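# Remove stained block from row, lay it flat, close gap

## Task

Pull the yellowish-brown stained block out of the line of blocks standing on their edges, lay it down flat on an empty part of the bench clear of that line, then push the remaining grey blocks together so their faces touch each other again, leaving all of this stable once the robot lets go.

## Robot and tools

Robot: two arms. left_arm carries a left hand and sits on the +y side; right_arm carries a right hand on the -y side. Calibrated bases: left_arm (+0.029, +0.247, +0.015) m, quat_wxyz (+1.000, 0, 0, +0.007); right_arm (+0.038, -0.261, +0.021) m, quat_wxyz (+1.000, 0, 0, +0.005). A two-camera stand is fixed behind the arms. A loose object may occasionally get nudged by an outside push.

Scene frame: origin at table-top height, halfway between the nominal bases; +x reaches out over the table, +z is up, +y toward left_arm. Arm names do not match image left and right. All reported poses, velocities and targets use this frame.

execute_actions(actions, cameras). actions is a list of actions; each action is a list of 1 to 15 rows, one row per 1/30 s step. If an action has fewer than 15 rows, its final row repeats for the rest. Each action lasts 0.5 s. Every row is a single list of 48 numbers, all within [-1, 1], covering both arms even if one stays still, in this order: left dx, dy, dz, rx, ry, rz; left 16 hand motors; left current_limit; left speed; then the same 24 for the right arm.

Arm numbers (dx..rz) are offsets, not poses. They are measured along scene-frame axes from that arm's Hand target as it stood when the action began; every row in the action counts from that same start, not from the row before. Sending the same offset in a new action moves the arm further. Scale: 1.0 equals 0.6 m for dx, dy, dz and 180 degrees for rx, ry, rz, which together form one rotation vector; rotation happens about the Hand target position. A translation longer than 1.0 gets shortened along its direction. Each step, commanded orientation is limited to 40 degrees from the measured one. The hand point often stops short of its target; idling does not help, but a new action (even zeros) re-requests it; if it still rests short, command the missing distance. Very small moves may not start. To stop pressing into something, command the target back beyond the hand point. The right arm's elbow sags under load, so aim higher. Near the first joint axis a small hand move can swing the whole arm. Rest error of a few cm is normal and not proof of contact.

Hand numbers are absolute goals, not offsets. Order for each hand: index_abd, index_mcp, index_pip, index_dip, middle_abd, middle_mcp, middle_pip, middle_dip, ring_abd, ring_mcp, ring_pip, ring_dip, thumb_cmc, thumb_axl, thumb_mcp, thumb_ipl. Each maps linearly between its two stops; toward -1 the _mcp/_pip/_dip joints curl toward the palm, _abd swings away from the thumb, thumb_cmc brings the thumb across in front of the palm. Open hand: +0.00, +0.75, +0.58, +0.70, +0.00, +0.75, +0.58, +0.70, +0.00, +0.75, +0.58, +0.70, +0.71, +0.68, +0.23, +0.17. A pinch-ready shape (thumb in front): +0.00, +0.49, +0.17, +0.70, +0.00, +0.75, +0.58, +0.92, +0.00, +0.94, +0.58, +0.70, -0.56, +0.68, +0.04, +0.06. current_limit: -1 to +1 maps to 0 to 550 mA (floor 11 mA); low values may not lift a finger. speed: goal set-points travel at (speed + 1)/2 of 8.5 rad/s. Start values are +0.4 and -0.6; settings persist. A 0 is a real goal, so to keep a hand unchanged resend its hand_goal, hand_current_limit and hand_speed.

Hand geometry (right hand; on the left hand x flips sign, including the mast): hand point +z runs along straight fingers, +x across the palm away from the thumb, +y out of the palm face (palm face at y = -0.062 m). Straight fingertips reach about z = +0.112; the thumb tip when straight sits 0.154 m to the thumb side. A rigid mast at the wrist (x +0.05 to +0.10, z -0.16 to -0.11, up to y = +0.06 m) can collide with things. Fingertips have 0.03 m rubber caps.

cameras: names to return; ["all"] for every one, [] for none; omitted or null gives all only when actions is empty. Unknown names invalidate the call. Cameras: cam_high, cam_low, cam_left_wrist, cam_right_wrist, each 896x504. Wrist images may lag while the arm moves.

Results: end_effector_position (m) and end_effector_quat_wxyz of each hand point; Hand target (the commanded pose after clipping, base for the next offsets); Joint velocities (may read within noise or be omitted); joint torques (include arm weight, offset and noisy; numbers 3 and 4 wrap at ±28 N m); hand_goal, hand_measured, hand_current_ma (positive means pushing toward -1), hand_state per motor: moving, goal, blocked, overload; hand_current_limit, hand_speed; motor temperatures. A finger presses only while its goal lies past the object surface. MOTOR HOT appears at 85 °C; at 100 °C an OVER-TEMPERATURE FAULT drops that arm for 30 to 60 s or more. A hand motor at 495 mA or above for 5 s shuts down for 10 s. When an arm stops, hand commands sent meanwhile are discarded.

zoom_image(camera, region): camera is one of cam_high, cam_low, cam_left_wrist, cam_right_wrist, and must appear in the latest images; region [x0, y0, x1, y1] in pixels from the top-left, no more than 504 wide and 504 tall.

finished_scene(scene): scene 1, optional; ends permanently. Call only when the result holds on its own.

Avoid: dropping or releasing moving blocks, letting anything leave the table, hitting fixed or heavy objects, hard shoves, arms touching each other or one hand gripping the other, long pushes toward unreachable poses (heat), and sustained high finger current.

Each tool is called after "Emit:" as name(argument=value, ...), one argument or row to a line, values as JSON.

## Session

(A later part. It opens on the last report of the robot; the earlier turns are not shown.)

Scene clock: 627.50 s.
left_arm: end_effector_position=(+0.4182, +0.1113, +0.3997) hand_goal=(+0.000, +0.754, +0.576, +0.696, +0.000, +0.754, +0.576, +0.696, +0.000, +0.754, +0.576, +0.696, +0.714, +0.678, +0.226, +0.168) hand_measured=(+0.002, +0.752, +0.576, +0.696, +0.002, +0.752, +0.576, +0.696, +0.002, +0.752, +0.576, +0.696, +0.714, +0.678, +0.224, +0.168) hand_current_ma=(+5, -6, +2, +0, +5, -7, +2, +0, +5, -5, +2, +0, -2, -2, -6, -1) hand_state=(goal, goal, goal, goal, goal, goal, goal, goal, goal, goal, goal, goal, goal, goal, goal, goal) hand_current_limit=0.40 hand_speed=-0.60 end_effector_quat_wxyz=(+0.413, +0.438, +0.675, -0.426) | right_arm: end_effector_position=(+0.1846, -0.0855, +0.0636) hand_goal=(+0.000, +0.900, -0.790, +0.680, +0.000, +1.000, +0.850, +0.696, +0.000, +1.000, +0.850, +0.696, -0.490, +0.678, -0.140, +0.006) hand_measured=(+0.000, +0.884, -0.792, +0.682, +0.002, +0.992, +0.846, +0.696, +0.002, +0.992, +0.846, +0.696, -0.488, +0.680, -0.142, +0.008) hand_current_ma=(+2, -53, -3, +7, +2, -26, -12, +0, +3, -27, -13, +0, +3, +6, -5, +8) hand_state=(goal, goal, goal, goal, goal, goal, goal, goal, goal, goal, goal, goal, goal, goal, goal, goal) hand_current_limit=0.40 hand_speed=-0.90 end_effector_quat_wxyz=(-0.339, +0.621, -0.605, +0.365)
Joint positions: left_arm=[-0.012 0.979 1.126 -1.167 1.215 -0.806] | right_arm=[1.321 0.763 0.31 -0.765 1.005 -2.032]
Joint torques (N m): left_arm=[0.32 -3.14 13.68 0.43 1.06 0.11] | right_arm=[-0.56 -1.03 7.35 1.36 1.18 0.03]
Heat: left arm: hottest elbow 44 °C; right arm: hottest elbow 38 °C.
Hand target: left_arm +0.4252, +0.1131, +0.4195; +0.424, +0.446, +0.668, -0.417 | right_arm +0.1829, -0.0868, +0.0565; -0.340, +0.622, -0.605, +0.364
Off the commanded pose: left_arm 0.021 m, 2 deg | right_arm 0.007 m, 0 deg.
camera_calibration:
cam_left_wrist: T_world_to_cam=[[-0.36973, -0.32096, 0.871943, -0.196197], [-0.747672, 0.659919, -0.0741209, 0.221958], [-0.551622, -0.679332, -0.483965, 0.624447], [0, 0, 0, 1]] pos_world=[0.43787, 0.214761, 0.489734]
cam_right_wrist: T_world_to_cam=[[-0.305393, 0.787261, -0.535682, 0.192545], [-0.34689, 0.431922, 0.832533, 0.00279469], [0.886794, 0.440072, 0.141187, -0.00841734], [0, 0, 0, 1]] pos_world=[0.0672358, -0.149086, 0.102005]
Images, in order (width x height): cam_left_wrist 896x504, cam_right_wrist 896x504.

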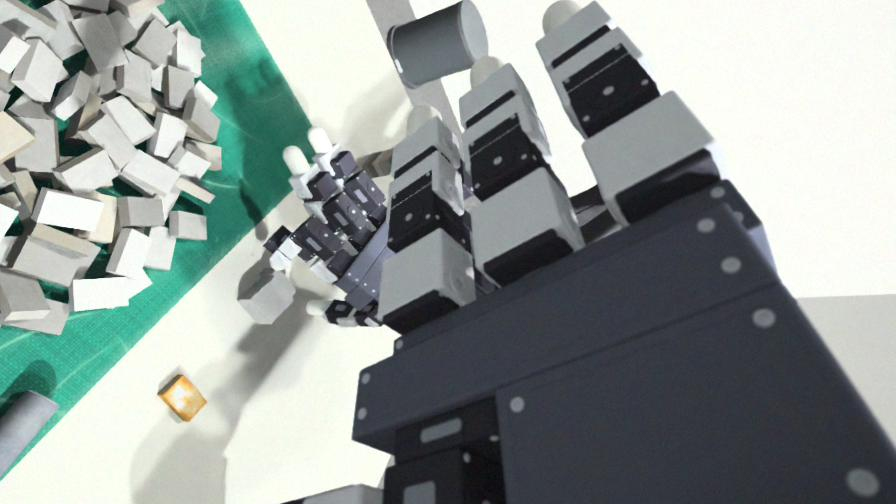

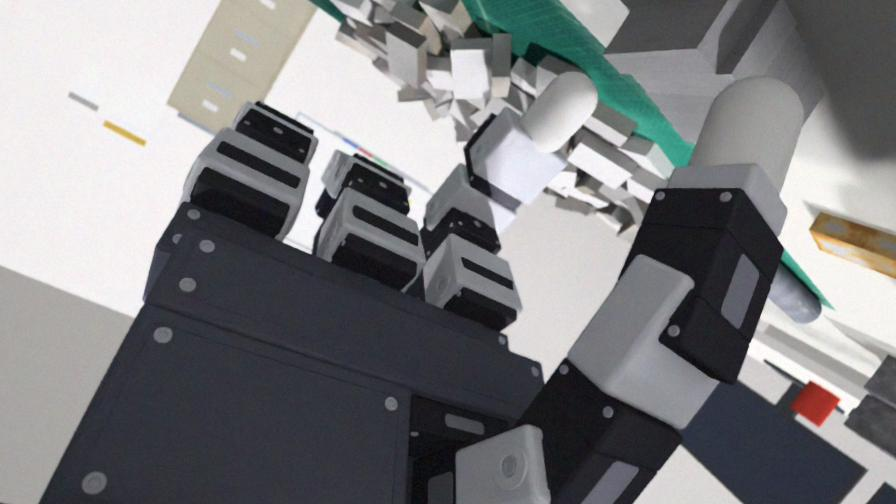

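Emit:
execute_actions(
  actions=[
    [[0,0,0,0,0,0,0,0.754,0.576,0.696,0,0.754,0.576,0.696,0,0.754,0.576,0.696,0.714,0.678,0.226,0.168,0.4,-0.6,0.004,0,-0.008,0,0,0,0,0.97,-0.79,0.68,0,1,0.85,0.696,0,1,0.85,0.696,-0.49,0.678,-0.14,0.005,0.6,-0.85]],
    [[0,0,0,0,0,0,0,0.754,0.576,0.696,0,0.754,0.576,0.696,0,0.754,0.576,0.696,0.714,0.678,0.226,0.168,0.4,-0.6,0,-0.001,-0.0164,0,0,0,0,0.97,-0.79,0.68,0,1,0.85,0.696,0,1,0.85,0.696,-0.49,0.678,-0.14,0.005,0.6,-0.85]],
    [[0,0,0,0,0,0,0,0.754,0.576,0.696,0,0.754,0.576,0.696,0,0.754,0.576,0.696,0.714,0.678,0.226,0.168,0.4,-0.6,0,-0.001,-0.0164,0,0,0,0,0.97,-0.79,0.68,0,1,0.85,0.696,0,1,0.85,0.696,-0.49,0.678,-0.14,0.005,0.6,-0.85]],
  ],
  cameras=["cam_left_wrist", "cam_right_wrist"],
)

Emit:
zoom_image(
  camera="cam_left_wrist",
  region=[210, 220, 330, 330],
)

Emit:
zoom_image(
  camera="cam_right_wrist",
  region=[480, 0, 880, 260],
)

Scene clock: 630.57 s.
left_arm: end_effector_position=(+0.4182, +0.1113, +0.3997) hand_goal=(+0.000, +0.754, +0.576, +0.696, +0.000, +0.754, +0.576, +0.696, +0.000, +0.754, +0.576, +0.696, +0.714, +0.678, +0.226, +0.168) hand_measured=(+0.002, +0.752, +0.576, +0.696, +0.002, +0.752, +0.576, +0.696, +0.002, +0.752, +0.576, +0.696, +0.714, +0.678, +0.224, +0.168) hand_current_ma=(+5, -6, +2, +0, +5, -7, +2, +0, +5, -5, +2, +0, -2, -2, -6, -1) hand_state=(goal, goal, goal, goal, goal, goal, goal, goal, goal, goal, goal, goal, goal, goal, goal, goal) hand_current_limit=0.40 hand_speed=-0.60 end_effector_quat_wxyz=(+0.413, +0.438, +0.675, -0.426) | right_arm: end_effector_position=(+0.1855, -0.0821, +0.0397) hand_goal=(+0.000, +0.970, -0.790, +0.680, +0.000, +1.000, +0.850, +0.696, +0.000, +1.000, +0.850, +0.696, -0.490, +0.678, -0.140, +0.006) hand_measured=(+0.000, +0.954, -0.792, +0.682, +0.002, +0.992, +0.846, +0.696, +0.002, +0.992, +0.846, +0.696, -0.488, +0.680, -0.142, +0.008) hand_current_ma=(+2, -58, -3, +7, +2, -26, -12, +0, +3, -27, -13, +0, +3, +6, -5, +8) hand_state=(goal, goal, goal, goal, goal, goal, goal, goal, goal, goal, goal, goal, goal, goal, goal, goal) hand_current_limit=0.60 hand_speed=-0.85 end_effector_quat_wxyz=(-0.347, +0.617, -0.607, +0.360)
Joint positions: left_arm=[-0.012 0.979 1.126 -1.167 1.215 -0.806] | right_arm=[1.321 0.83 0.257 -0.625 1.005 -2.032]
Joint torques (N m): left_arm=[0.32 -3.14 13.68 0.43 1.06 0.11] | right_arm=[-1.61 -1.32 6.9 1.39 0.96 -0.26]
Heat: left arm: hottest elbow 44 °C; right arm: hottest elbow 38 °C.
Hand target: left_arm +0.4252, +0.1131, +0.4195; +0.424, +0.446, +0.668, -0.417 | right_arm +0.1853, -0.0880, +0.0321; -0.340, +0.622, -0.605, +0.364
Off the commanded pose: left_arm 0.021 m, 2 deg | right_arm 0.010 m, 1 deg.
camera_calibration:
cam_left_wrist: T_world_to_cam=[[-0.36973, -0.32096, 0.871943, -0.196197], [-0.747672, 0.659919, -0.0741209, 0.221958], [-0.551622, -0.679332, -0.483965, 0.624447], [0, 0, 0, 1]] pos_world=[0.43787, 0.214761, 0.489734]
cam_right_wrist: T_world_to_cam=[[-0.302775, 0.798023, -0.521043, 0.177056], [-0.351023, 0.414898, 0.83943, 0.0205617], [0.886064, 0.437056, 0.154504, -0.00791687], [0, 0, 0, 1]] pos_world=[0.0678407, -0.146366, 0.0762171]
Images, in order (width x height): cam_left_wrist 896x504, cam_right_wrist 896x504.

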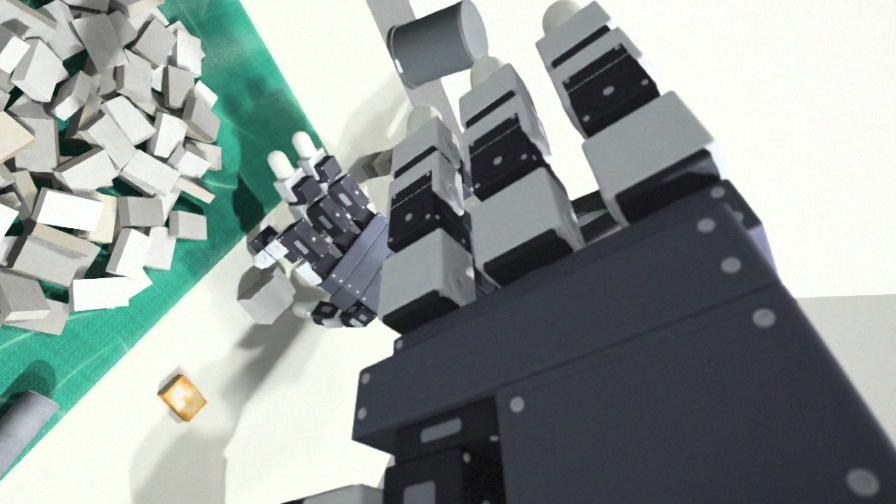

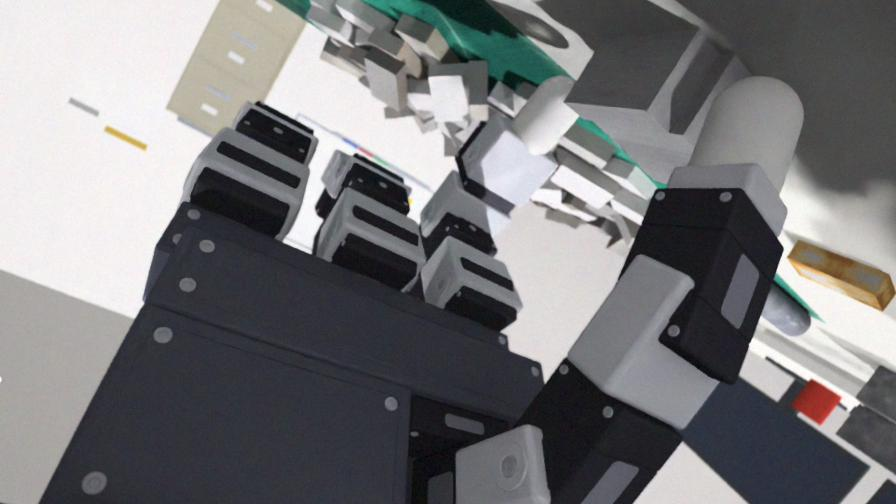

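Scaled by 4.200 from the camera's 896x504 image, which has a finer 1280x720 frame.

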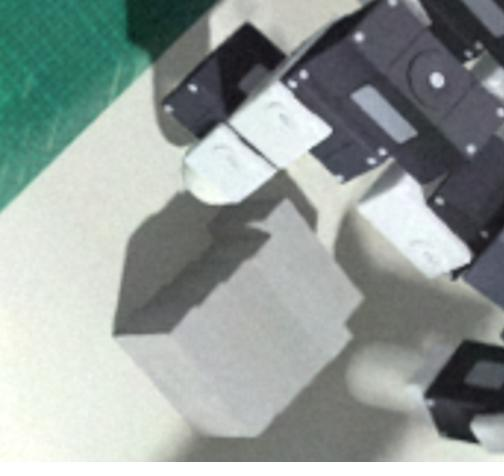

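Scaled by 1.260 from the camera's 896x504 image, which has a finer 1280x720 frame.

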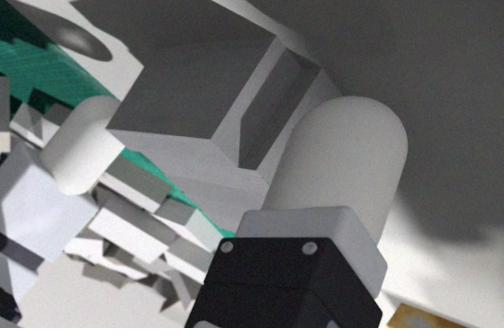

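Emit:
execute_actions(
  actions=[
    [[0,0,0,0,0,0,0,0.754,0.576,0.696,0,0.754,0.576,0.696,0,0.754,0.576,0.696,0.714,0.678,0.226,0.168,0.4,-0.6,0,-0.005,-0.005,0,0,0,0,0.97,-0.79,0.68,0,1,0.85,0.696,0,1,0.85,0.696,-0.49,0.678,-0.14,0.005,0.6,-0.85]],
    [[0,0,0,0,0,0,0,0.754,0.576,0.696,0,0.754,0.576,0.696,0,0.754,0.576,0.696,0.714,0.678,0.226,0.168,0.4,-0.6,0,-0.005,-0.005,0,0,0,0,0.97,-0.79,0.68,0,1,0.85,0.696,0,1,0.85,0.696,-0.49,0.678,-0.14,0.005,0.6,-0.85]],
  ],
  cameras=["cam_left_wrist", "cam_right_wrist"],
)

Emit:
zoom_image(
  camera="cam_left_wrist",
  region=[210, 220, 330, 330],
)

Emit:
zoom_image(
  camera="cam_right_wrist",
  region=[480, 0, 880, 260],
)

Scene clock: 632.33 s.
left_arm: end_effector_position=(+0.4182, +0.1113, +0.3997) hand_goal=(+0.000, +0.754, +0.576, +0.696, +0.000, +0.754, +0.576, +0.696, +0.000, +0.754, +0.576, +0.696, +0.714, +0.678, +0.226, +0.168) hand_measured=(+0.002, +0.752, +0.576, +0.696, +0.002, +0.752, +0.576, +0.696, +0.002, +0.752, +0.576, +0.696, +0.714, +0.678, +0.224, +0.168) hand_current_ma=(+5, -6, +2, +0, +5, -7, +2, +0, +5, -5, +2, +0, -2, -2, -6, -1) hand_state=(goal, goal, goal, goal, goal, goal, goal, goal, goal, goal, goal, goal, goal, goal, goal, goal) hand_current_limit=0.40 hand_speed=-0.60 end_effector_quat_wxyz=(+0.413, +0.438, +0.675, -0.426) | right_arm: end_effector_position=(+0.1850, -0.0887, +0.0314) hand_goal=(+0.000, +0.970, -0.790, +0.680, +0.000, +1.000, +0.850, +0.696, +0.000, +1.000, +0.850, +0.696, -0.490, +0.678, -0.140, +0.006) hand_measured=(+0.000, +0.954, -0.792, +0.682, +0.002, +0.992, +0.846, +0.696, +0.002, +0.992, +0.846, +0.696, -0.488, +0.680, -0.142, +0.008) hand_current_ma=(+2, -58, -3, +7, +2, -26, -12, +0, +3, -27, -13, +0, +3, +6, -5, +8) hand_state=(goal, goal, goal, goal, goal, goal, goal, goal, goal, goal, goal, goal, goal, goal, goal, goal) hand_current_limit=0.60 hand_speed=-0.85 end_effector_quat_wxyz=(-0.343, +0.620, -0.606, +0.362)
Joint positions: left_arm=[-0.012 0.979 1.126 -1.167 1.215 -0.806] | right_arm=[1.314 0.83 0.232 -0.597 1.001 -2.047]
Joint torques (N m): left_arm=[0.32 -3.14 13.68 0.44 1.05 0.11] | right_arm=[-1.73 -2.08 6.78 1.39 0.95 -0.26]
Heat: left arm: hottest elbow 44 °C; right arm: hottest elbow 38 °C.
Hand target: left_arm +0.4252, +0.1131, +0.4195; +0.424, +0.446, +0.668, -0.417 | right_arm +0.1853, -0.0940, +0.0260; -0.340, +0.622, -0.605, +0.364
Off the commanded pose: left_arm 0.021 m, 2 deg | right_arm 0.008 m, 1 deg.
camera_calibration:
cam_left_wrist: T_world_to_cam=[[-0.36973, -0.32096, 0.871943, -0.196197], [-0.747672, 0.659919, -0.0741209, 0.221958], [-0.551622, -0.679332, -0.483965, 0.624447], [0, 0, 0, 1]] pos_world=[0.43787, 0.214761, 0.489734]
cam_right_wrist: T_world_to_cam=[[-0.305296, 0.79243, -0.528061, 0.178103], [-0.349506, 0.42259, 0.83622, 0.0305763], [0.885799, 0.439855, 0.147944, -0.00290832], [0, 0, 0, 1]] pos_world=[0.0676371, -0.152776, 0.0689112]
Images, in order (width x height): cam_left_wrist 896x504, cam_right_wrist 896x504.

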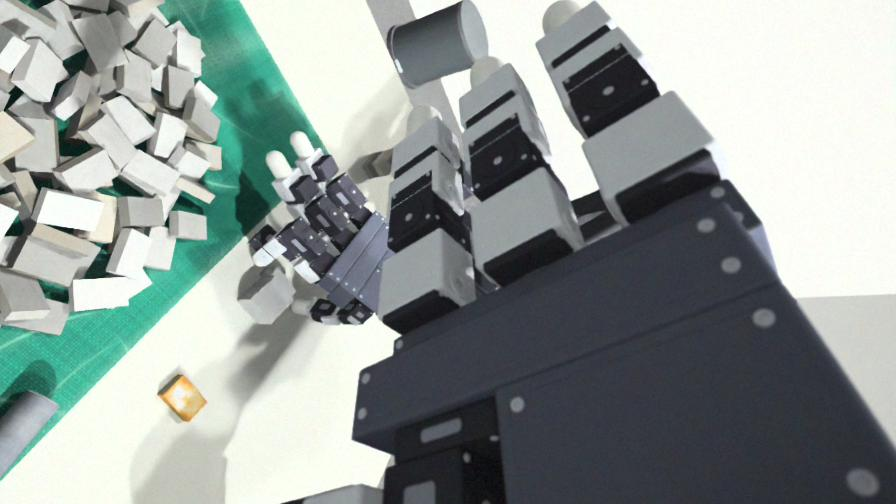

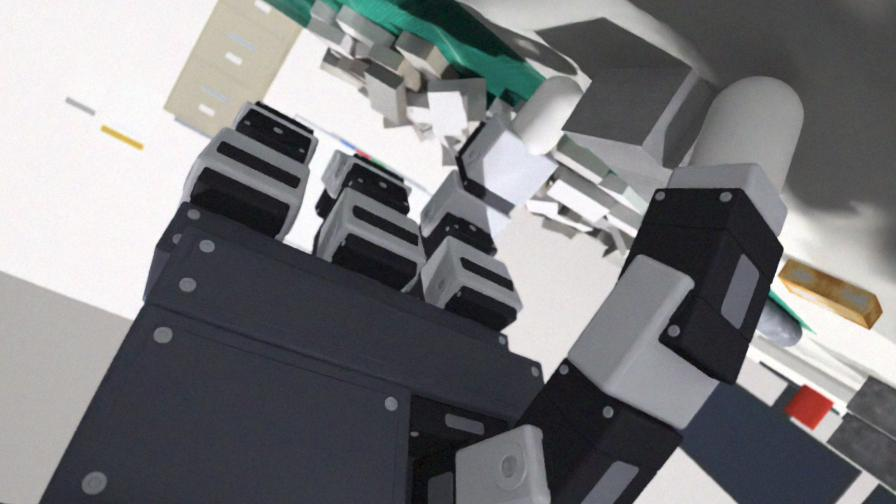

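Scaled by 4.200 from the camera's 896x504 image, which has a finer 1280x720 frame.

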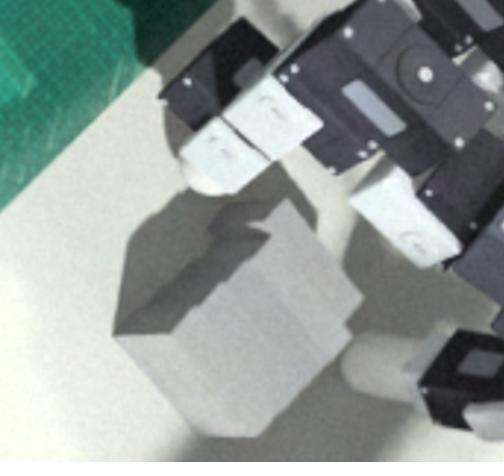

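Scaled by 1.260 from the camera's 896x504 image, which has a finer 1280x720 frame.

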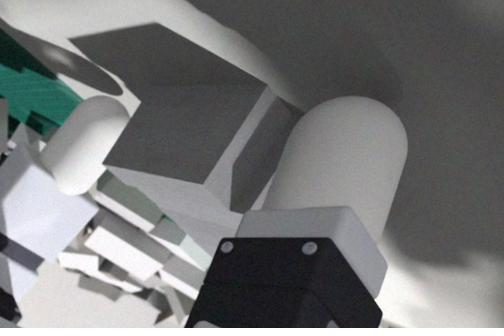

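Emit:
execute_actions(
  actions=[
    [[0,0,0,0,0,0,0,0.754,0.576,0.696,0,0.754,0.576,0.696,0,0.754,0.576,0.696,0.714,0.678,0.226,0.168,0.4,-0.6,0,0,0,0,0,0,0,0.90,-0.79,0.68,0,1,0.85,0.696,0,1,0.85,0.696,-0.49,0.678,-0.21,0.005,0.5,-0.92]],
    [[0,0,0,0,0,0,0,0.754,0.576,0.696,0,0.754,0.576,0.696,0,0.754,0.576,0.696,0.714,0.678,0.226,0.168,0.4,-0.6,0,0,0,0,0,0,0,0.86,-0.79,0.68,0,1,0.85,0.696,0,1,0.85,0.696,-0.49,0.678,-0.215,0.005,0.5,-0.95]],
    [[0,0,0,0,0,0,0,0.754,0.576,0.696,0,0.754,0.576,0.696,0,0.754,0.576,0.696,0.714,0.678,0.226,0.168,0.4,-0.6,0,0,0,0,0,0,0,0.83,-0.79,0.68,0,1,0.85,0.696,0,1,0.85,0.696,-0.49,0.678,-0.215,0.005,0.5,-0.96]],
  ],
  cameras=["cam_left_wrist", "cam_right_wrist"],
)

Emit:
zoom_image(
  camera="cam_left_wrist",
  region=[210, 220, 330, 330],
)

Emit:
zoom_image(
  camera="cam_right_wrist",
  region=[480, 0, 880, 260],
)

Scene clock: 634.77 s.
left_arm: end_effector_position=(+0.4182, +0.1113, +0.3997) hand_goal=(+0.000, +0.754, +0.576, +0.696, +0.000, +0.754, +0.576, +0.696, +0.000, +0.754, +0.576, +0.696, +0.714, +0.678, +0.226, +0.168) hand_measured=(+0.002, +0.752, +0.576, +0.696, +0.002, +0.752, +0.576, +0.696, +0.002, +0.752, +0.576, +0.696, +0.714, +0.678, +0.224, +0.168) hand_current_ma=(+5, -6, +2, +0, +5, -7, +2, +0, +5, -5, +2, +0, -2, -2, -6, -1) hand_state=(goal, goal, goal, goal, goal, goal, goal, goal, goal, goal, goal, goal, goal, goal, goal, goal) hand_current_limit=0.40 hand_speed=-0.60 end_effector_quat_wxyz=(+0.413, +0.438, +0.675, -0.426) | right_arm: end_effector_position=(+0.1854, -0.0889, +0.0315) hand_goal=(+0.000, +0.830, -0.790, +0.680, +0.000, +1.000, +0.850, +0.696, +0.000, +1.000, +0.850, +0.696, -0.490, +0.678, -0.214, +0.006) hand_measured=(+0.000, +0.834, -0.788, +0.682, +0.002, +0.992, +0.846, +0.696, +0.002, +0.992, +0.846, +0.696, -0.488, +0.680, -0.210, +0.008) hand_current_ma=(+2, +12, +5, +7, +2, -26, -12, +0, +3, -27, -13, +0, +3, +6, +14, +8) hand_state=(goal, goal, goal, goal, goal, goal, goal, goal, goal, goal, goal, goal, goal, goal, goal, goal) hand_current_limit=0.50 hand_speed=-0.96 end_effector_quat_wxyz=(-0.343, +0.619, -0.606, +0.363)
Joint positions: left_arm=[-0.012 0.979 1.126 -1.167 1.215 -0.806] | right_arm=[1.312 0.83 0.232 -0.597 1.001 -2.048]
Joint torques (N m): left_arm=[0.32 -3.19 13.7 0.42 1.06 0.11] | right_arm=[-1.67 -2.08 6.78 1.4 0.95 -0.27]
Heat: left arm: hottest elbow 44 °C; right arm: hottest elbow 38 °C.
Hand target: left_arm +0.4252, +0.1131, +0.4195; +0.424, +0.446, +0.668, -0.417 | right_arm +0.1853, -0.0940, +0.0261; -0.340, +0.622, -0.605, +0.364
Off the commanded pose: left_arm 0.021 m, 2 deg | right_arm 0.007 m, 1 deg.
camera_calibration:
cam_left_wrist: T_world_to_cam=[[-0.36973, -0.32096, 0.871943, -0.196197], [-0.747672, 0.659919, -0.0741209, 0.221958], [-0.551622, -0.679332, -0.483965, 0.624447], [0, 0, 0, 1]] pos_world=[0.43787, 0.214761, 0.489734]
cam_right_wrist: T_world_to_cam=[[-0.304016, 0.792718, -0.528369, 0.178222], [-0.349005, 0.423387, 0.836025, 0.0307904], [0.886437, 0.438568, 0.147946, -0.00328292], [0, 0, 0, 1]] pos_world=[0.0678383, -0.152876, 0.0689109]
Images, in order (width x height): cam_left_wrist 896x504, cam_right_wrist 896x504.

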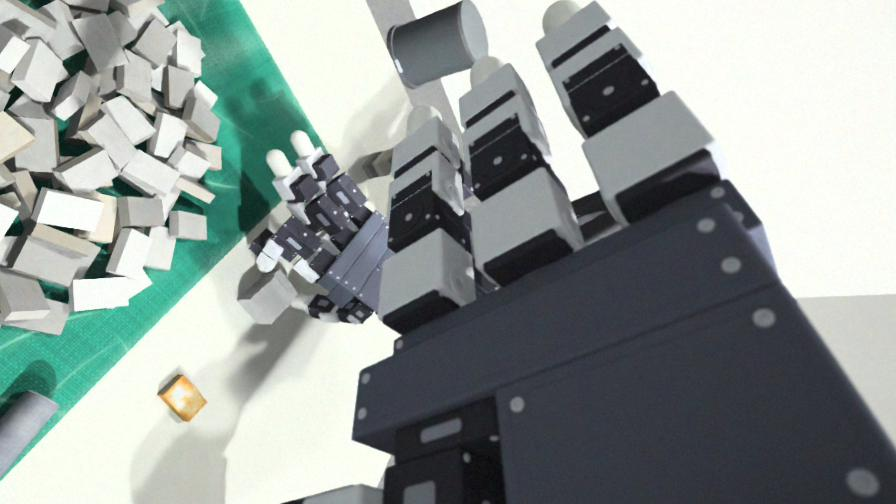

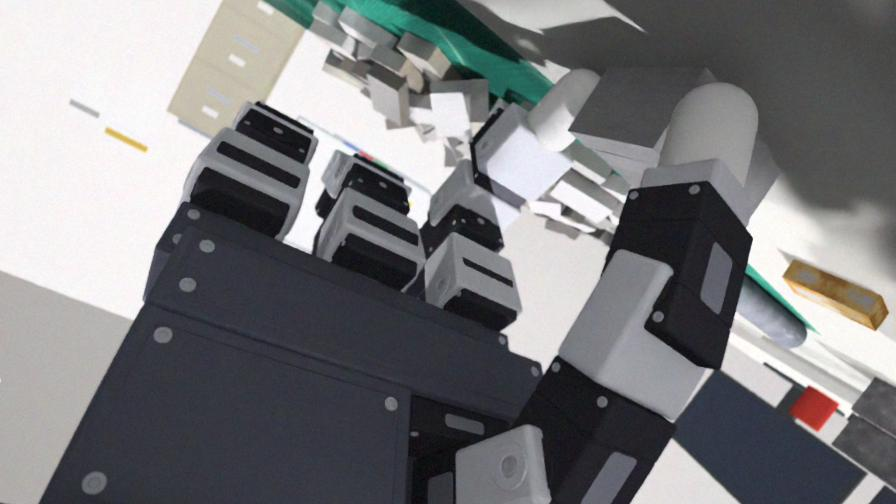

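Scaled by 4.200 from the camera's 896x504 image, which has a finer 1280x720 frame.

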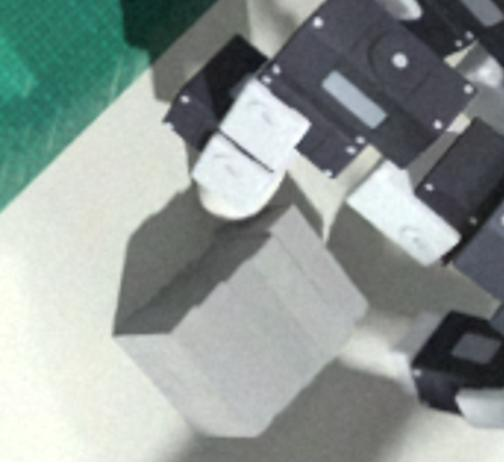

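Scaled by 1.260 from the camera's 896x504 image, which has a finer 1280x720 frame.

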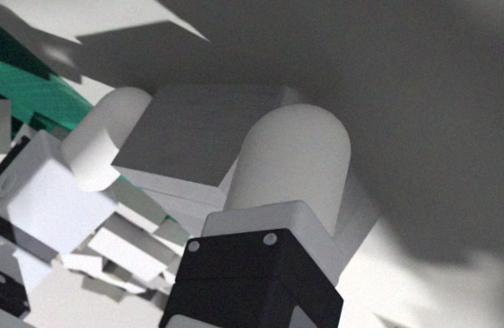

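Emit:
execute_actions(
  actions=[
    [[0,0,0,0,0,0,0,0.754,0.576,0.696,0,0.754,0.576,0.696,0,0.754,0.576,0.696,0.714,0.678,0.226,0.168,0.4,-0.6,0,0,0,0,0,0,0,0.90,-0.79,0.68,0,1,0.85,0.696,0,1,0.85,0.696,-0.49,0.678,-0.17,0.005,0.5,-0.94]],
    [[0,0,0,0,0,0,0,0.754,0.576,0.696,0,0.754,0.576,0.696,0,0.754,0.576,0.696,0.714,0.678,0.226,0.168,0.4,-0.6,0,0,0,0,0,0,0,0.97,-0.79,0.68,0,1,0.85,0.696,0,1,0.85,0.696,-0.49,0.678,-0.14,0.005,0.5,-0.9]],
  ],
  cameras=["cam_left_wrist", "cam_high"],
)

Emit:
zoom_image(
  camera="cam_left_wrist",
  region=[210, 220, 330, 330],
)

Emit:
zoom_image(
  camera="cam_high",
  region=[330, 210, 370, 250],
)

Scene clock: 636.40 s.
left_arm: end_effector_position=(+0.4182, +0.1113, +0.3997) hand_goal=(+0.000, +0.754, +0.576, +0.696, +0.000, +0.754, +0.576, +0.696, +0.000, +0.754, +0.576, +0.696, +0.714, +0.678, +0.226, +0.168) hand_measured=(+0.002, +0.752, +0.576, +0.696, +0.002, +0.752, +0.576, +0.696, +0.002, +0.752, +0.576, +0.696, +0.714, +0.678, +0.224, +0.168) hand_current_ma=(+5, -6, +2, +0, +5, -7, +2, +0, +5, -5, +2, +0, -2, -2, -6, -1) hand_state=(goal, goal, goal, goal, goal, goal, goal, goal, goal, goal, goal, goal, goal, goal, goal, goal) hand_current_limit=0.40 hand_speed=-0.60 end_effector_quat_wxyz=(+0.413, +0.438, +0.675, -0.426) | right_arm: end_effector_position=(+0.1854, -0.0890, +0.0314) hand_goal=(+0.000, +0.970, -0.790, +0.680, +0.000, +1.000, +0.850, +0.696, +0.000, +1.000, +0.850, +0.696, -0.490, +0.678, -0.140, +0.006) hand_measured=(+0.000, +0.952, -0.788, +0.682, +0.002, +0.992, +0.846, +0.696, +0.002, +0.992, +0.846, +0.696, -0.488, +0.680, -0.142, +0.008) hand_current_ma=(+2, -61, +5, +7, +2, -26, -12, +0, +3, -27, -13, +0, +3, +6, -5, +8) hand_state=(goal, goal, goal, goal, goal, goal, goal, goal, goal, goal, goal, goal, goal, goal, goal, goal) hand_current_limit=0.50 hand_speed=-0.90 end_effector_quat_wxyz=(-0.343, +0.619, -0.606, +0.363)
Joint positions: left_arm=[-0.012 0.979 1.126 -1.167 1.215 -0.806] | right_arm=[1.312 0.83 0.232 -0.597 1.001 -2.049]
Joint torques (N m): left_arm=[0.26 -3.08 13.7 0.44 1.06 0.1] | right_arm=[-1.67 -2.08 6.78 1.42 0.95 -0.26]
Heat: left arm: hottest elbow 44 °C; right arm: hottest elbow 38 °C.
Hand target: left_arm +0.4252, +0.1131, +0.4195; +0.424, +0.446, +0.668, -0.417 | right_arm +0.1854, -0.0940, +0.0261; -0.340, +0.622, -0.605, +0.364
Off the commanded pose: left_arm 0.021 m, 2 deg | right_arm 0.007 m, 1 deg.
camera_calibration:
cam_left_wrist: T_world_to_cam=[[-0.36973, -0.32096, 0.871943, -0.196197], [-0.747672, 0.659919, -0.0741209, 0.221958], [-0.551622, -0.679332, -0.483965, 0.624447], [0, 0, 0, 1]] pos_world=[0.43787, 0.214761, 0.489734]
Images, in order (width x height): cam_high 896x504, cam_left_wrist 896x504.

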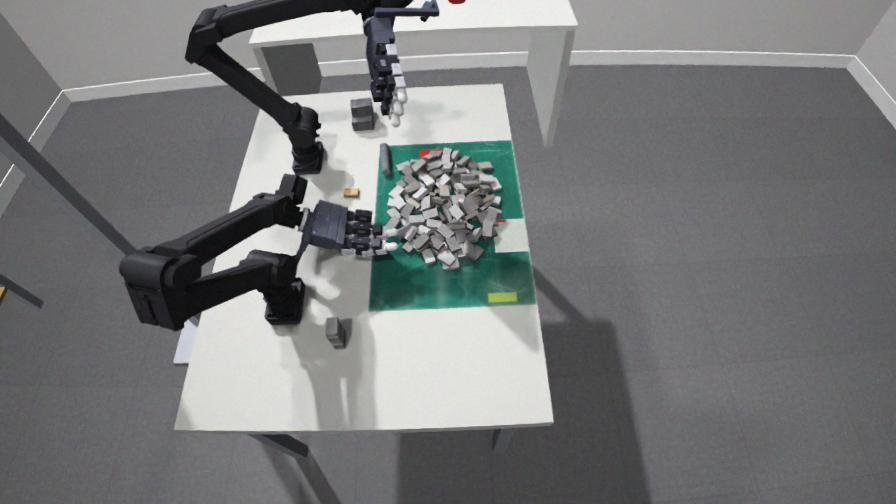

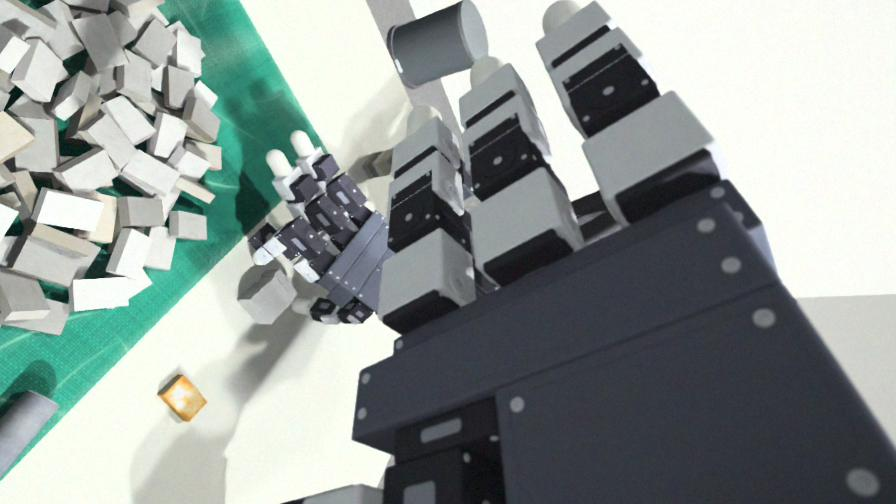

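Scaled by 4.200 from the camera's 896x504 image, which has a finer 1280x720 frame.

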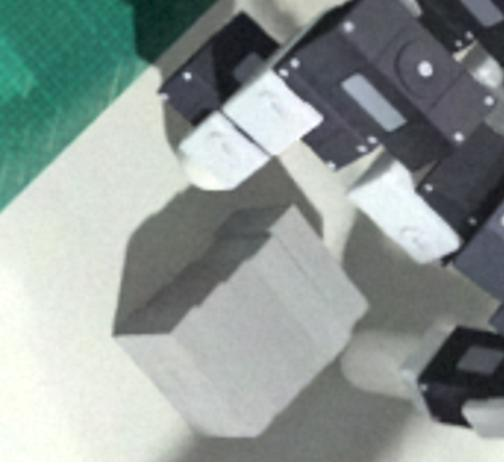

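Scaled by 12.600 from the camera's 896x504 image, which has a finer 1280x720 frame.

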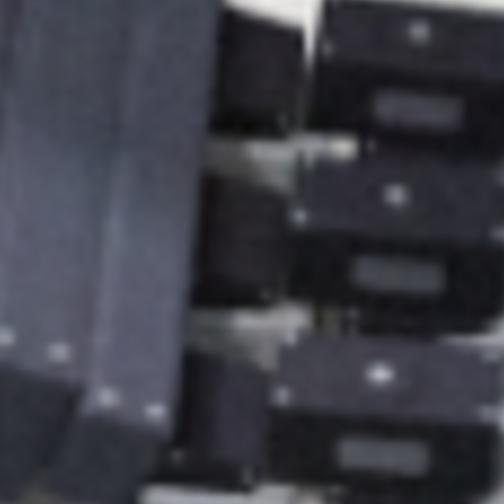

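Emit:
execute_actions(
  actions=[
    [[0,0,0,0,0,0,0,0.754,0.576,0.696,0,0.754,0.576,0.696,0,0.754,0.576,0.696,0.714,0.678,0.226,0.168,0.4,-0.6,0,0.004,0.014,0,0,0,0,0.97,-0.79,0.68,0,1,0.85,0.696,0,1,0.85,0.696,-0.49,0.678,-0.13,0.005,0.5,-0.9]],
    [[0,0,0,0,0,0,0,0.754,0.576,0.696,0,0.754,0.576,0.696,0,0.754,0.576,0.696,0.714,0.678,0.226,0.168,0.4,-0.6,0,0.004,0.014,0,0,0,0,0.97,-0.79,0.68,0,1,0.85,0.696,0,1,0.85,0.696,-0.49,0.678,-0.13,0.005,0.5,-0.9]],
    [[0,0,0,0,0,0,0,0.754,0.576,0.696,0,0.754,0.576,0.696,0,0.754,0.576,0.696,0.714,0.678,0.226,0.168,0.4,-0.6,0,0.004,0.016,0,0,0,0,0.97,-0.79,0.68,0,1,0.85,0.696,0,1,0.85,0.696,-0.49,0.678,-0.13,0.005,0.5,-0.9]],
    [[0,0,0,0,0,0,0,0.754,0.576,0.696,0,0.754,0.576,0.696,0,0.754,0.576,0.696,0.714,0.678,0.226,0.168,0.4,-0.6,0,0.002,0.018,0,0,0,0,0.97,-0.79,0.68,0,1,0.85,0.696,0,1,0.85,0.696,-0.49,0.678,-0.13,0.005,0.5,-0.9]],
    [[0,0,0,0,0,0,0,0.754,0.576,0.696,0,0.754,0.576,0.696,0,0.754,0.576,0.696,0.714,0.678,0.226,0.168,0.4,-0.6,0,0.002,0.018,0,0,0,0,0.97,-0.79,0.68,0,1,0.85,0.696,0,1,0.85,0.696,-0.49,0.678,-0.13,0.005,0.5,-0.9]],
  ],
)

Emit:
execute_actions(
  actions=[
    [[0,0,0,0,0,0,0,0.754,0.576,0.696,0,0.754,0.576,0.696,0,0.754,0.576,0.696,0.714,0.678,0.226,0.168,0.4,-0.6,0,-0.003,0.02,0,0,0,0,0.97,-0.79,0.68,0,1,0.85,0.696,0,1,0.85,0.696,-0.49,0.678,-0.13,0.005,0.5,-0.9]],
    [[0,0,0,0,0,0,0,0.754,0.576,0.696,0,0.754,0.576,0.696,0,0.754,0.576,0.696,0.714,0.678,0.226,0.168,0.4,-0.6,0,-0.003,0.02,0,0,0,0,0.97,-0.79,0.68,0,1,0.85,0.696,0,1,0.85,0.696,-0.49,0.678,-0.13,0.005,0.5,-0.9]],
    [[0,0,0,0,0,0,0,0.754,0.576,0.696,0,0.754,0.576,0.696,0,0.754,0.576,0.696,0.714,0.678,0.226,0.168,0.4,-0.6,0,-0.003,0.02,0,0,0,0,0.97,-0.79,0.68,0,1,0.85,0.696,0,1,0.85,0.696,-0.49,0.678,-0.13,0.005,0.5,-0.9]],
  ],
  cameras=["all"],
)

Emit:
zoom_image(
  camera="cam_left_wrist",
  region=[230, 258, 300, 330],
)

Emit:
zoom_image(
  camera="cam_high",
  region=[325, 180, 385, 250],
)

Scene clock: 640.03 s.
left_arm: end_effector_position=(+0.4182, +0.1113, +0.3997) hand_goal=(+0.000, +0.754, +0.576, +0.696, +0.000, +0.754, +0.576, +0.696, +0.000, +0.754, +0.576, +0.696, +0.714, +0.678, +0.226, +0.168) hand_measured=(+0.002, +0.752, +0.576, +0.696, +0.002, +0.752, +0.576, +0.696, +0.002, +0.752, +0.576, +0.696, +0.714, +0.678, +0.224, +0.168) hand_current_ma=(+5, -6, +2, +0, +5, -7, +2, +0, +5, -5, +2, +0, -2, -2, -6, -1) hand_state=(goal, goal, goal, goal, goal, goal, goal, goal, goal, goal, goal, goal, goal, goal, goal, goal) hand_current_limit=0.40 hand_speed=-0.60 end_effector_quat_wxyz=(+0.413, +0.438, +0.675, -0.426) | right_arm: end_effector_position=(+0.1814, -0.1045, +0.0491) hand_goal=(+0.000, +0.970, -0.790, +0.680, +0.000, +1.000, +0.850, +0.696, +0.000, +1.000, +0.850, +0.696, -0.490, +0.678, -0.130, +0.006) hand_measured=(+0.000, +0.954, -0.788, +0.682, +0.002, +0.992, +0.846, +0.696, +0.002, +0.992, +0.846, +0.696, -0.488, +0.680, -0.132, +0.008) hand_current_ma=(+2, -59, +5, +7, +2, -26, -12, +0, +3, -27, -13, +0, +3, +6, -6, +8) hand_state=(goal, goal, goal, goal, goal, goal, goal, goal, goal, goal, goal, goal, goal, goal, goal, goal) hand_current_limit=0.50 hand_speed=-0.90 end_effector_quat_wxyz=(-0.321, +0.631, -0.598, +0.376)
Joint positions: left_arm=[-0.012 0.979 1.126 -1.167 1.215 -0.806] | right_arm=[1.312 0.749 0.271 -0.776 1.001 -2.049]
Joint torques (N m): left_arm=[0.32 -3.08 13.68 0.46 1.05 0.11] | right_arm=[-1.08 -1.9 12.52 0.12 1.1 -0.12]
Heat: left arm: hottest elbow 44 °C; right arm: hottest elbow 38 °C.
Hand target: left_arm +0.4252, +0.1131, +0.4195; +0.424, +0.446, +0.668, -0.417 | right_arm +0.1854, -0.0844, +0.0741; -0.340, +0.622, -0.605, +0.364
Off the commanded pose: left_arm 0.021 m, 2 deg | right_arm 0.032 m, 3 deg.

Scene clock: 641.93 s.
left_arm: end_effector_position=(+0.4182, +0.1113, +0.3997) hand_goal=(+0.000, +0.754, +0.576, +0.696, +0.000, +0.754, +0.576, +0.696, +0.000, +0.754, +0.576, +0.696, +0.714, +0.678, +0.226, +0.168) hand_measured=(+0.002, +0.752, +0.576, +0.696, +0.002, +0.752, +0.576, +0.696, +0.002, +0.752, +0.576, +0.696, +0.714, +0.678, +0.224, +0.168) hand_current_ma=(+5, -6, +2, +0, +5, -7, +2, +0, +5, -5, +2, +0, -2, -2, -6, -1) hand_state=(goal, goal, goal, goal, goal, goal, goal, goal, goal, goal, goal, goal, goal, goal, goal, goal) hand_current_limit=0.40 hand_speed=-0.60 end_effector_quat_wxyz=(+0.413, +0.438, +0.675, -0.426) | right_arm: end_effector_position=(+0.1827, -0.1070, +0.0753) hand_goal=(+0.000, +0.970, -0.790, +0.680, +0.000, +1.000, +0.850, +0.696, +0.000, +1.000, +0.850, +0.696, -0.490, +0.678, -0.130, +0.006) hand_measured=(+0.000, +0.954, -0.788, +0.682, +0.002, +0.992, +0.846, +0.696, +0.002, +0.992, +0.846, +0.696, -0.490, +0.680, -0.132, +0.008) hand_current_ma=(+2, -56, +5, +7, +2, -26, -12, +0, +3, -27, -13, +0, +2, +5, -5, +8) hand_state=(goal, goal, goal, goal, goal, goal, goal, goal, goal, goal, goal, goal, goal, goal, goal, goal) hand_current_limit=0.50 hand_speed=-0.90 end_effector_quat_wxyz=(-0.325, +0.625, -0.603, +0.374)
Joint positions: left_arm=[-0.012 0.979 1.126 -1.167 1.215 -0.806] | right_arm=[1.302 0.667 0.318 -0.89 1.003 -2.048]
Joint torques (N m): left_arm=[0.32 -3.08 13.68 0.43 1.05 0.11] | right_arm=[-1.79 -1.67 13.9 0.13 0.87 -0.51]
Heat: left arm: hottest elbow 44 °C; right arm: hottest elbow 38 °C.
Hand target: left_arm +0.4252, +0.1131, +0.4195; +0.424, +0.446, +0.668, -0.417 | right_arm +0.1876, -0.0895, +0.1066; -0.340, +0.621, -0.604, +0.365 (last step not sent: back at the drive's target)
Off the commanded pose: left_arm 0.021 m, 2 deg | right_arm 0.039 m, 2 deg.
pose unreachable (right arm): on one or more control steps of this call, first in action 2 (counted from 0), this arm could not follow its commanded pose, so it was not sent that pose on those steps. It may still have moved: this result reports where it is.
cause: moving toward the commanded pose would bring two parts of the arm too close to each other (joints 2 (shoulder) to 6 (wrist roll) lie between them).
camera_calibration:
cam_left_wrist: T_world_to_cam=[[-0.36973, -0.32096, 0.871943, -0.196197], [-0.747672, 0.659919, -0.0741209, 0.221958], [-0.551622, -0.679332, -0.483965, 0.624447], [0, 0, 0, 1]] pos_world=[0.43787, 0.214761, 0.489734]
cam_right_wrist: T_world_to_cam=[[-0.302116, 0.771761, -0.559562, 0.214685], [-0.336232, 0.462996, 0.820112, 0.00400903], [0.892006, 0.435912, 0.119612, 0.00131522], [0, 0, 0, 1]] pos_world=[0.0650347, -0.168115, 0.116685]

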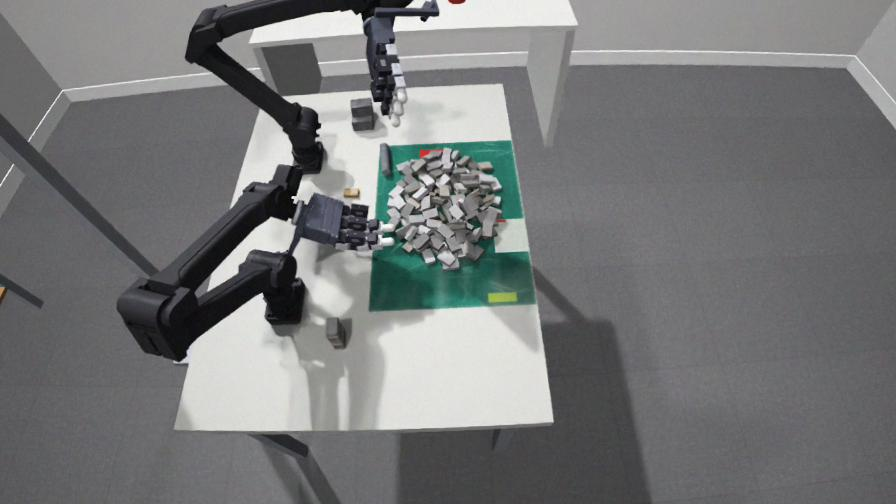

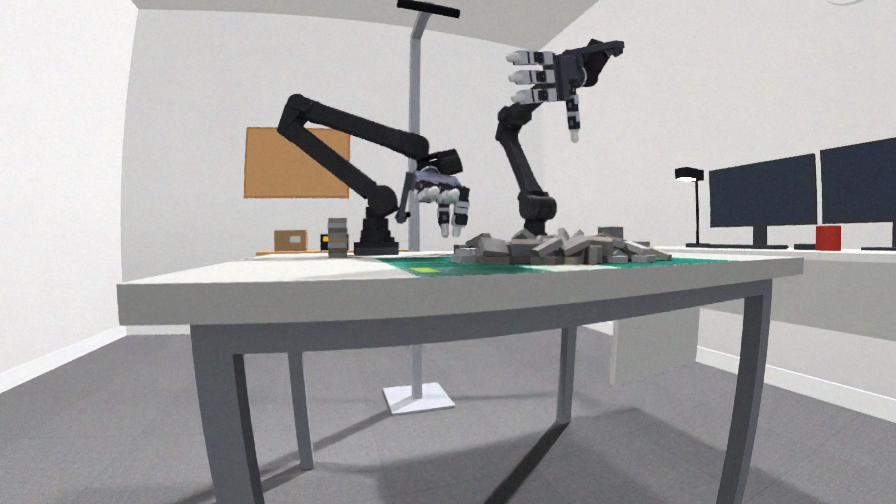

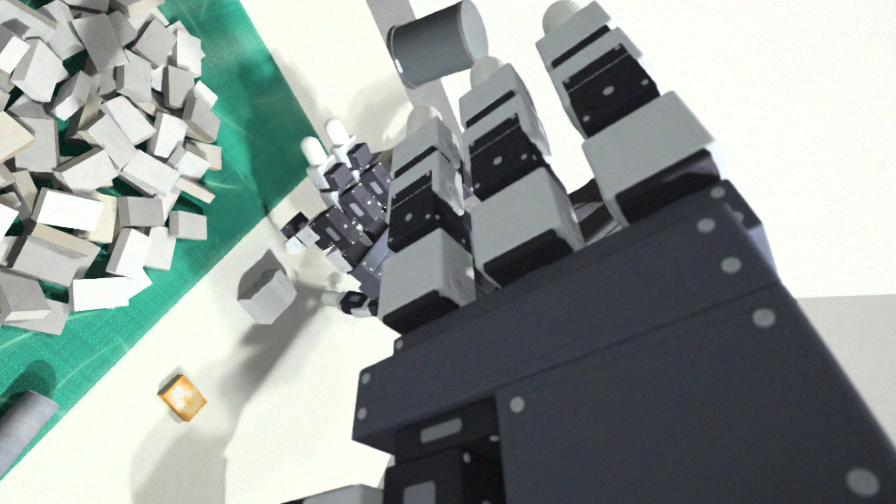

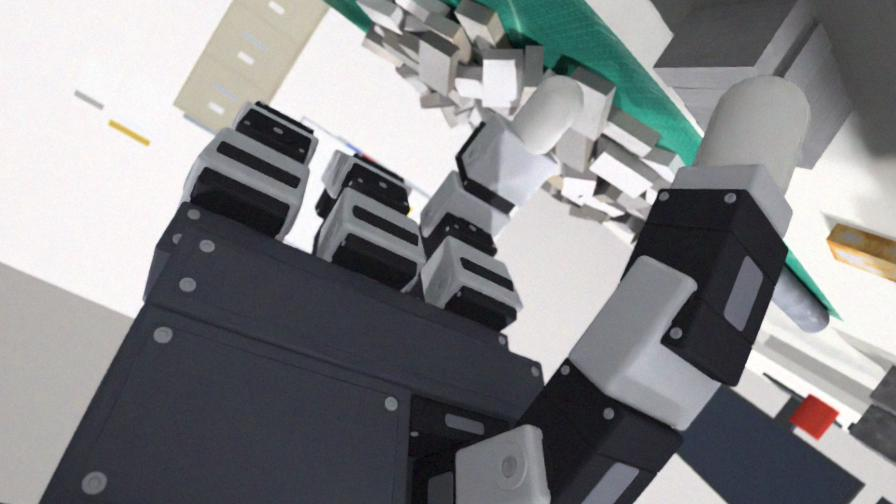

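Scaled by 7.000 from the camera's 896x504 image, which has a finer 1280x720 frame.

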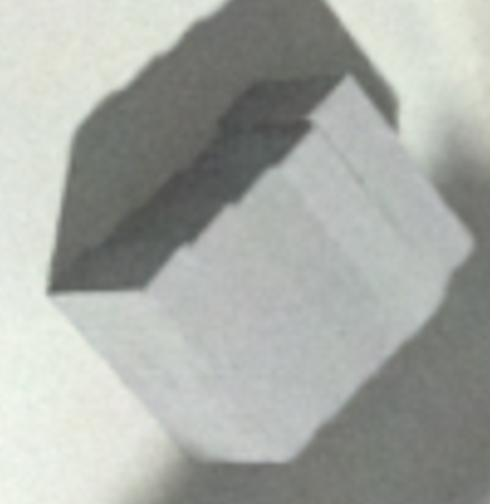

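Scaled by 7.200 from the camera's 896x504 image, which has a finer 1280x720 frame.

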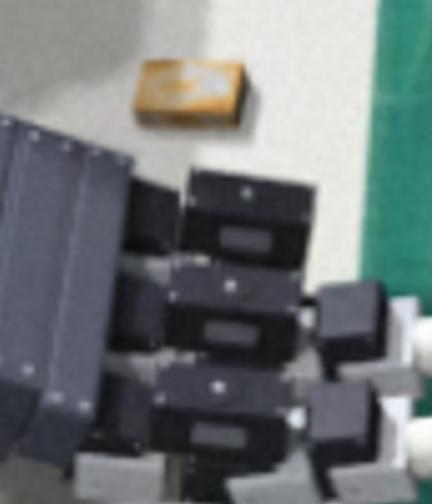

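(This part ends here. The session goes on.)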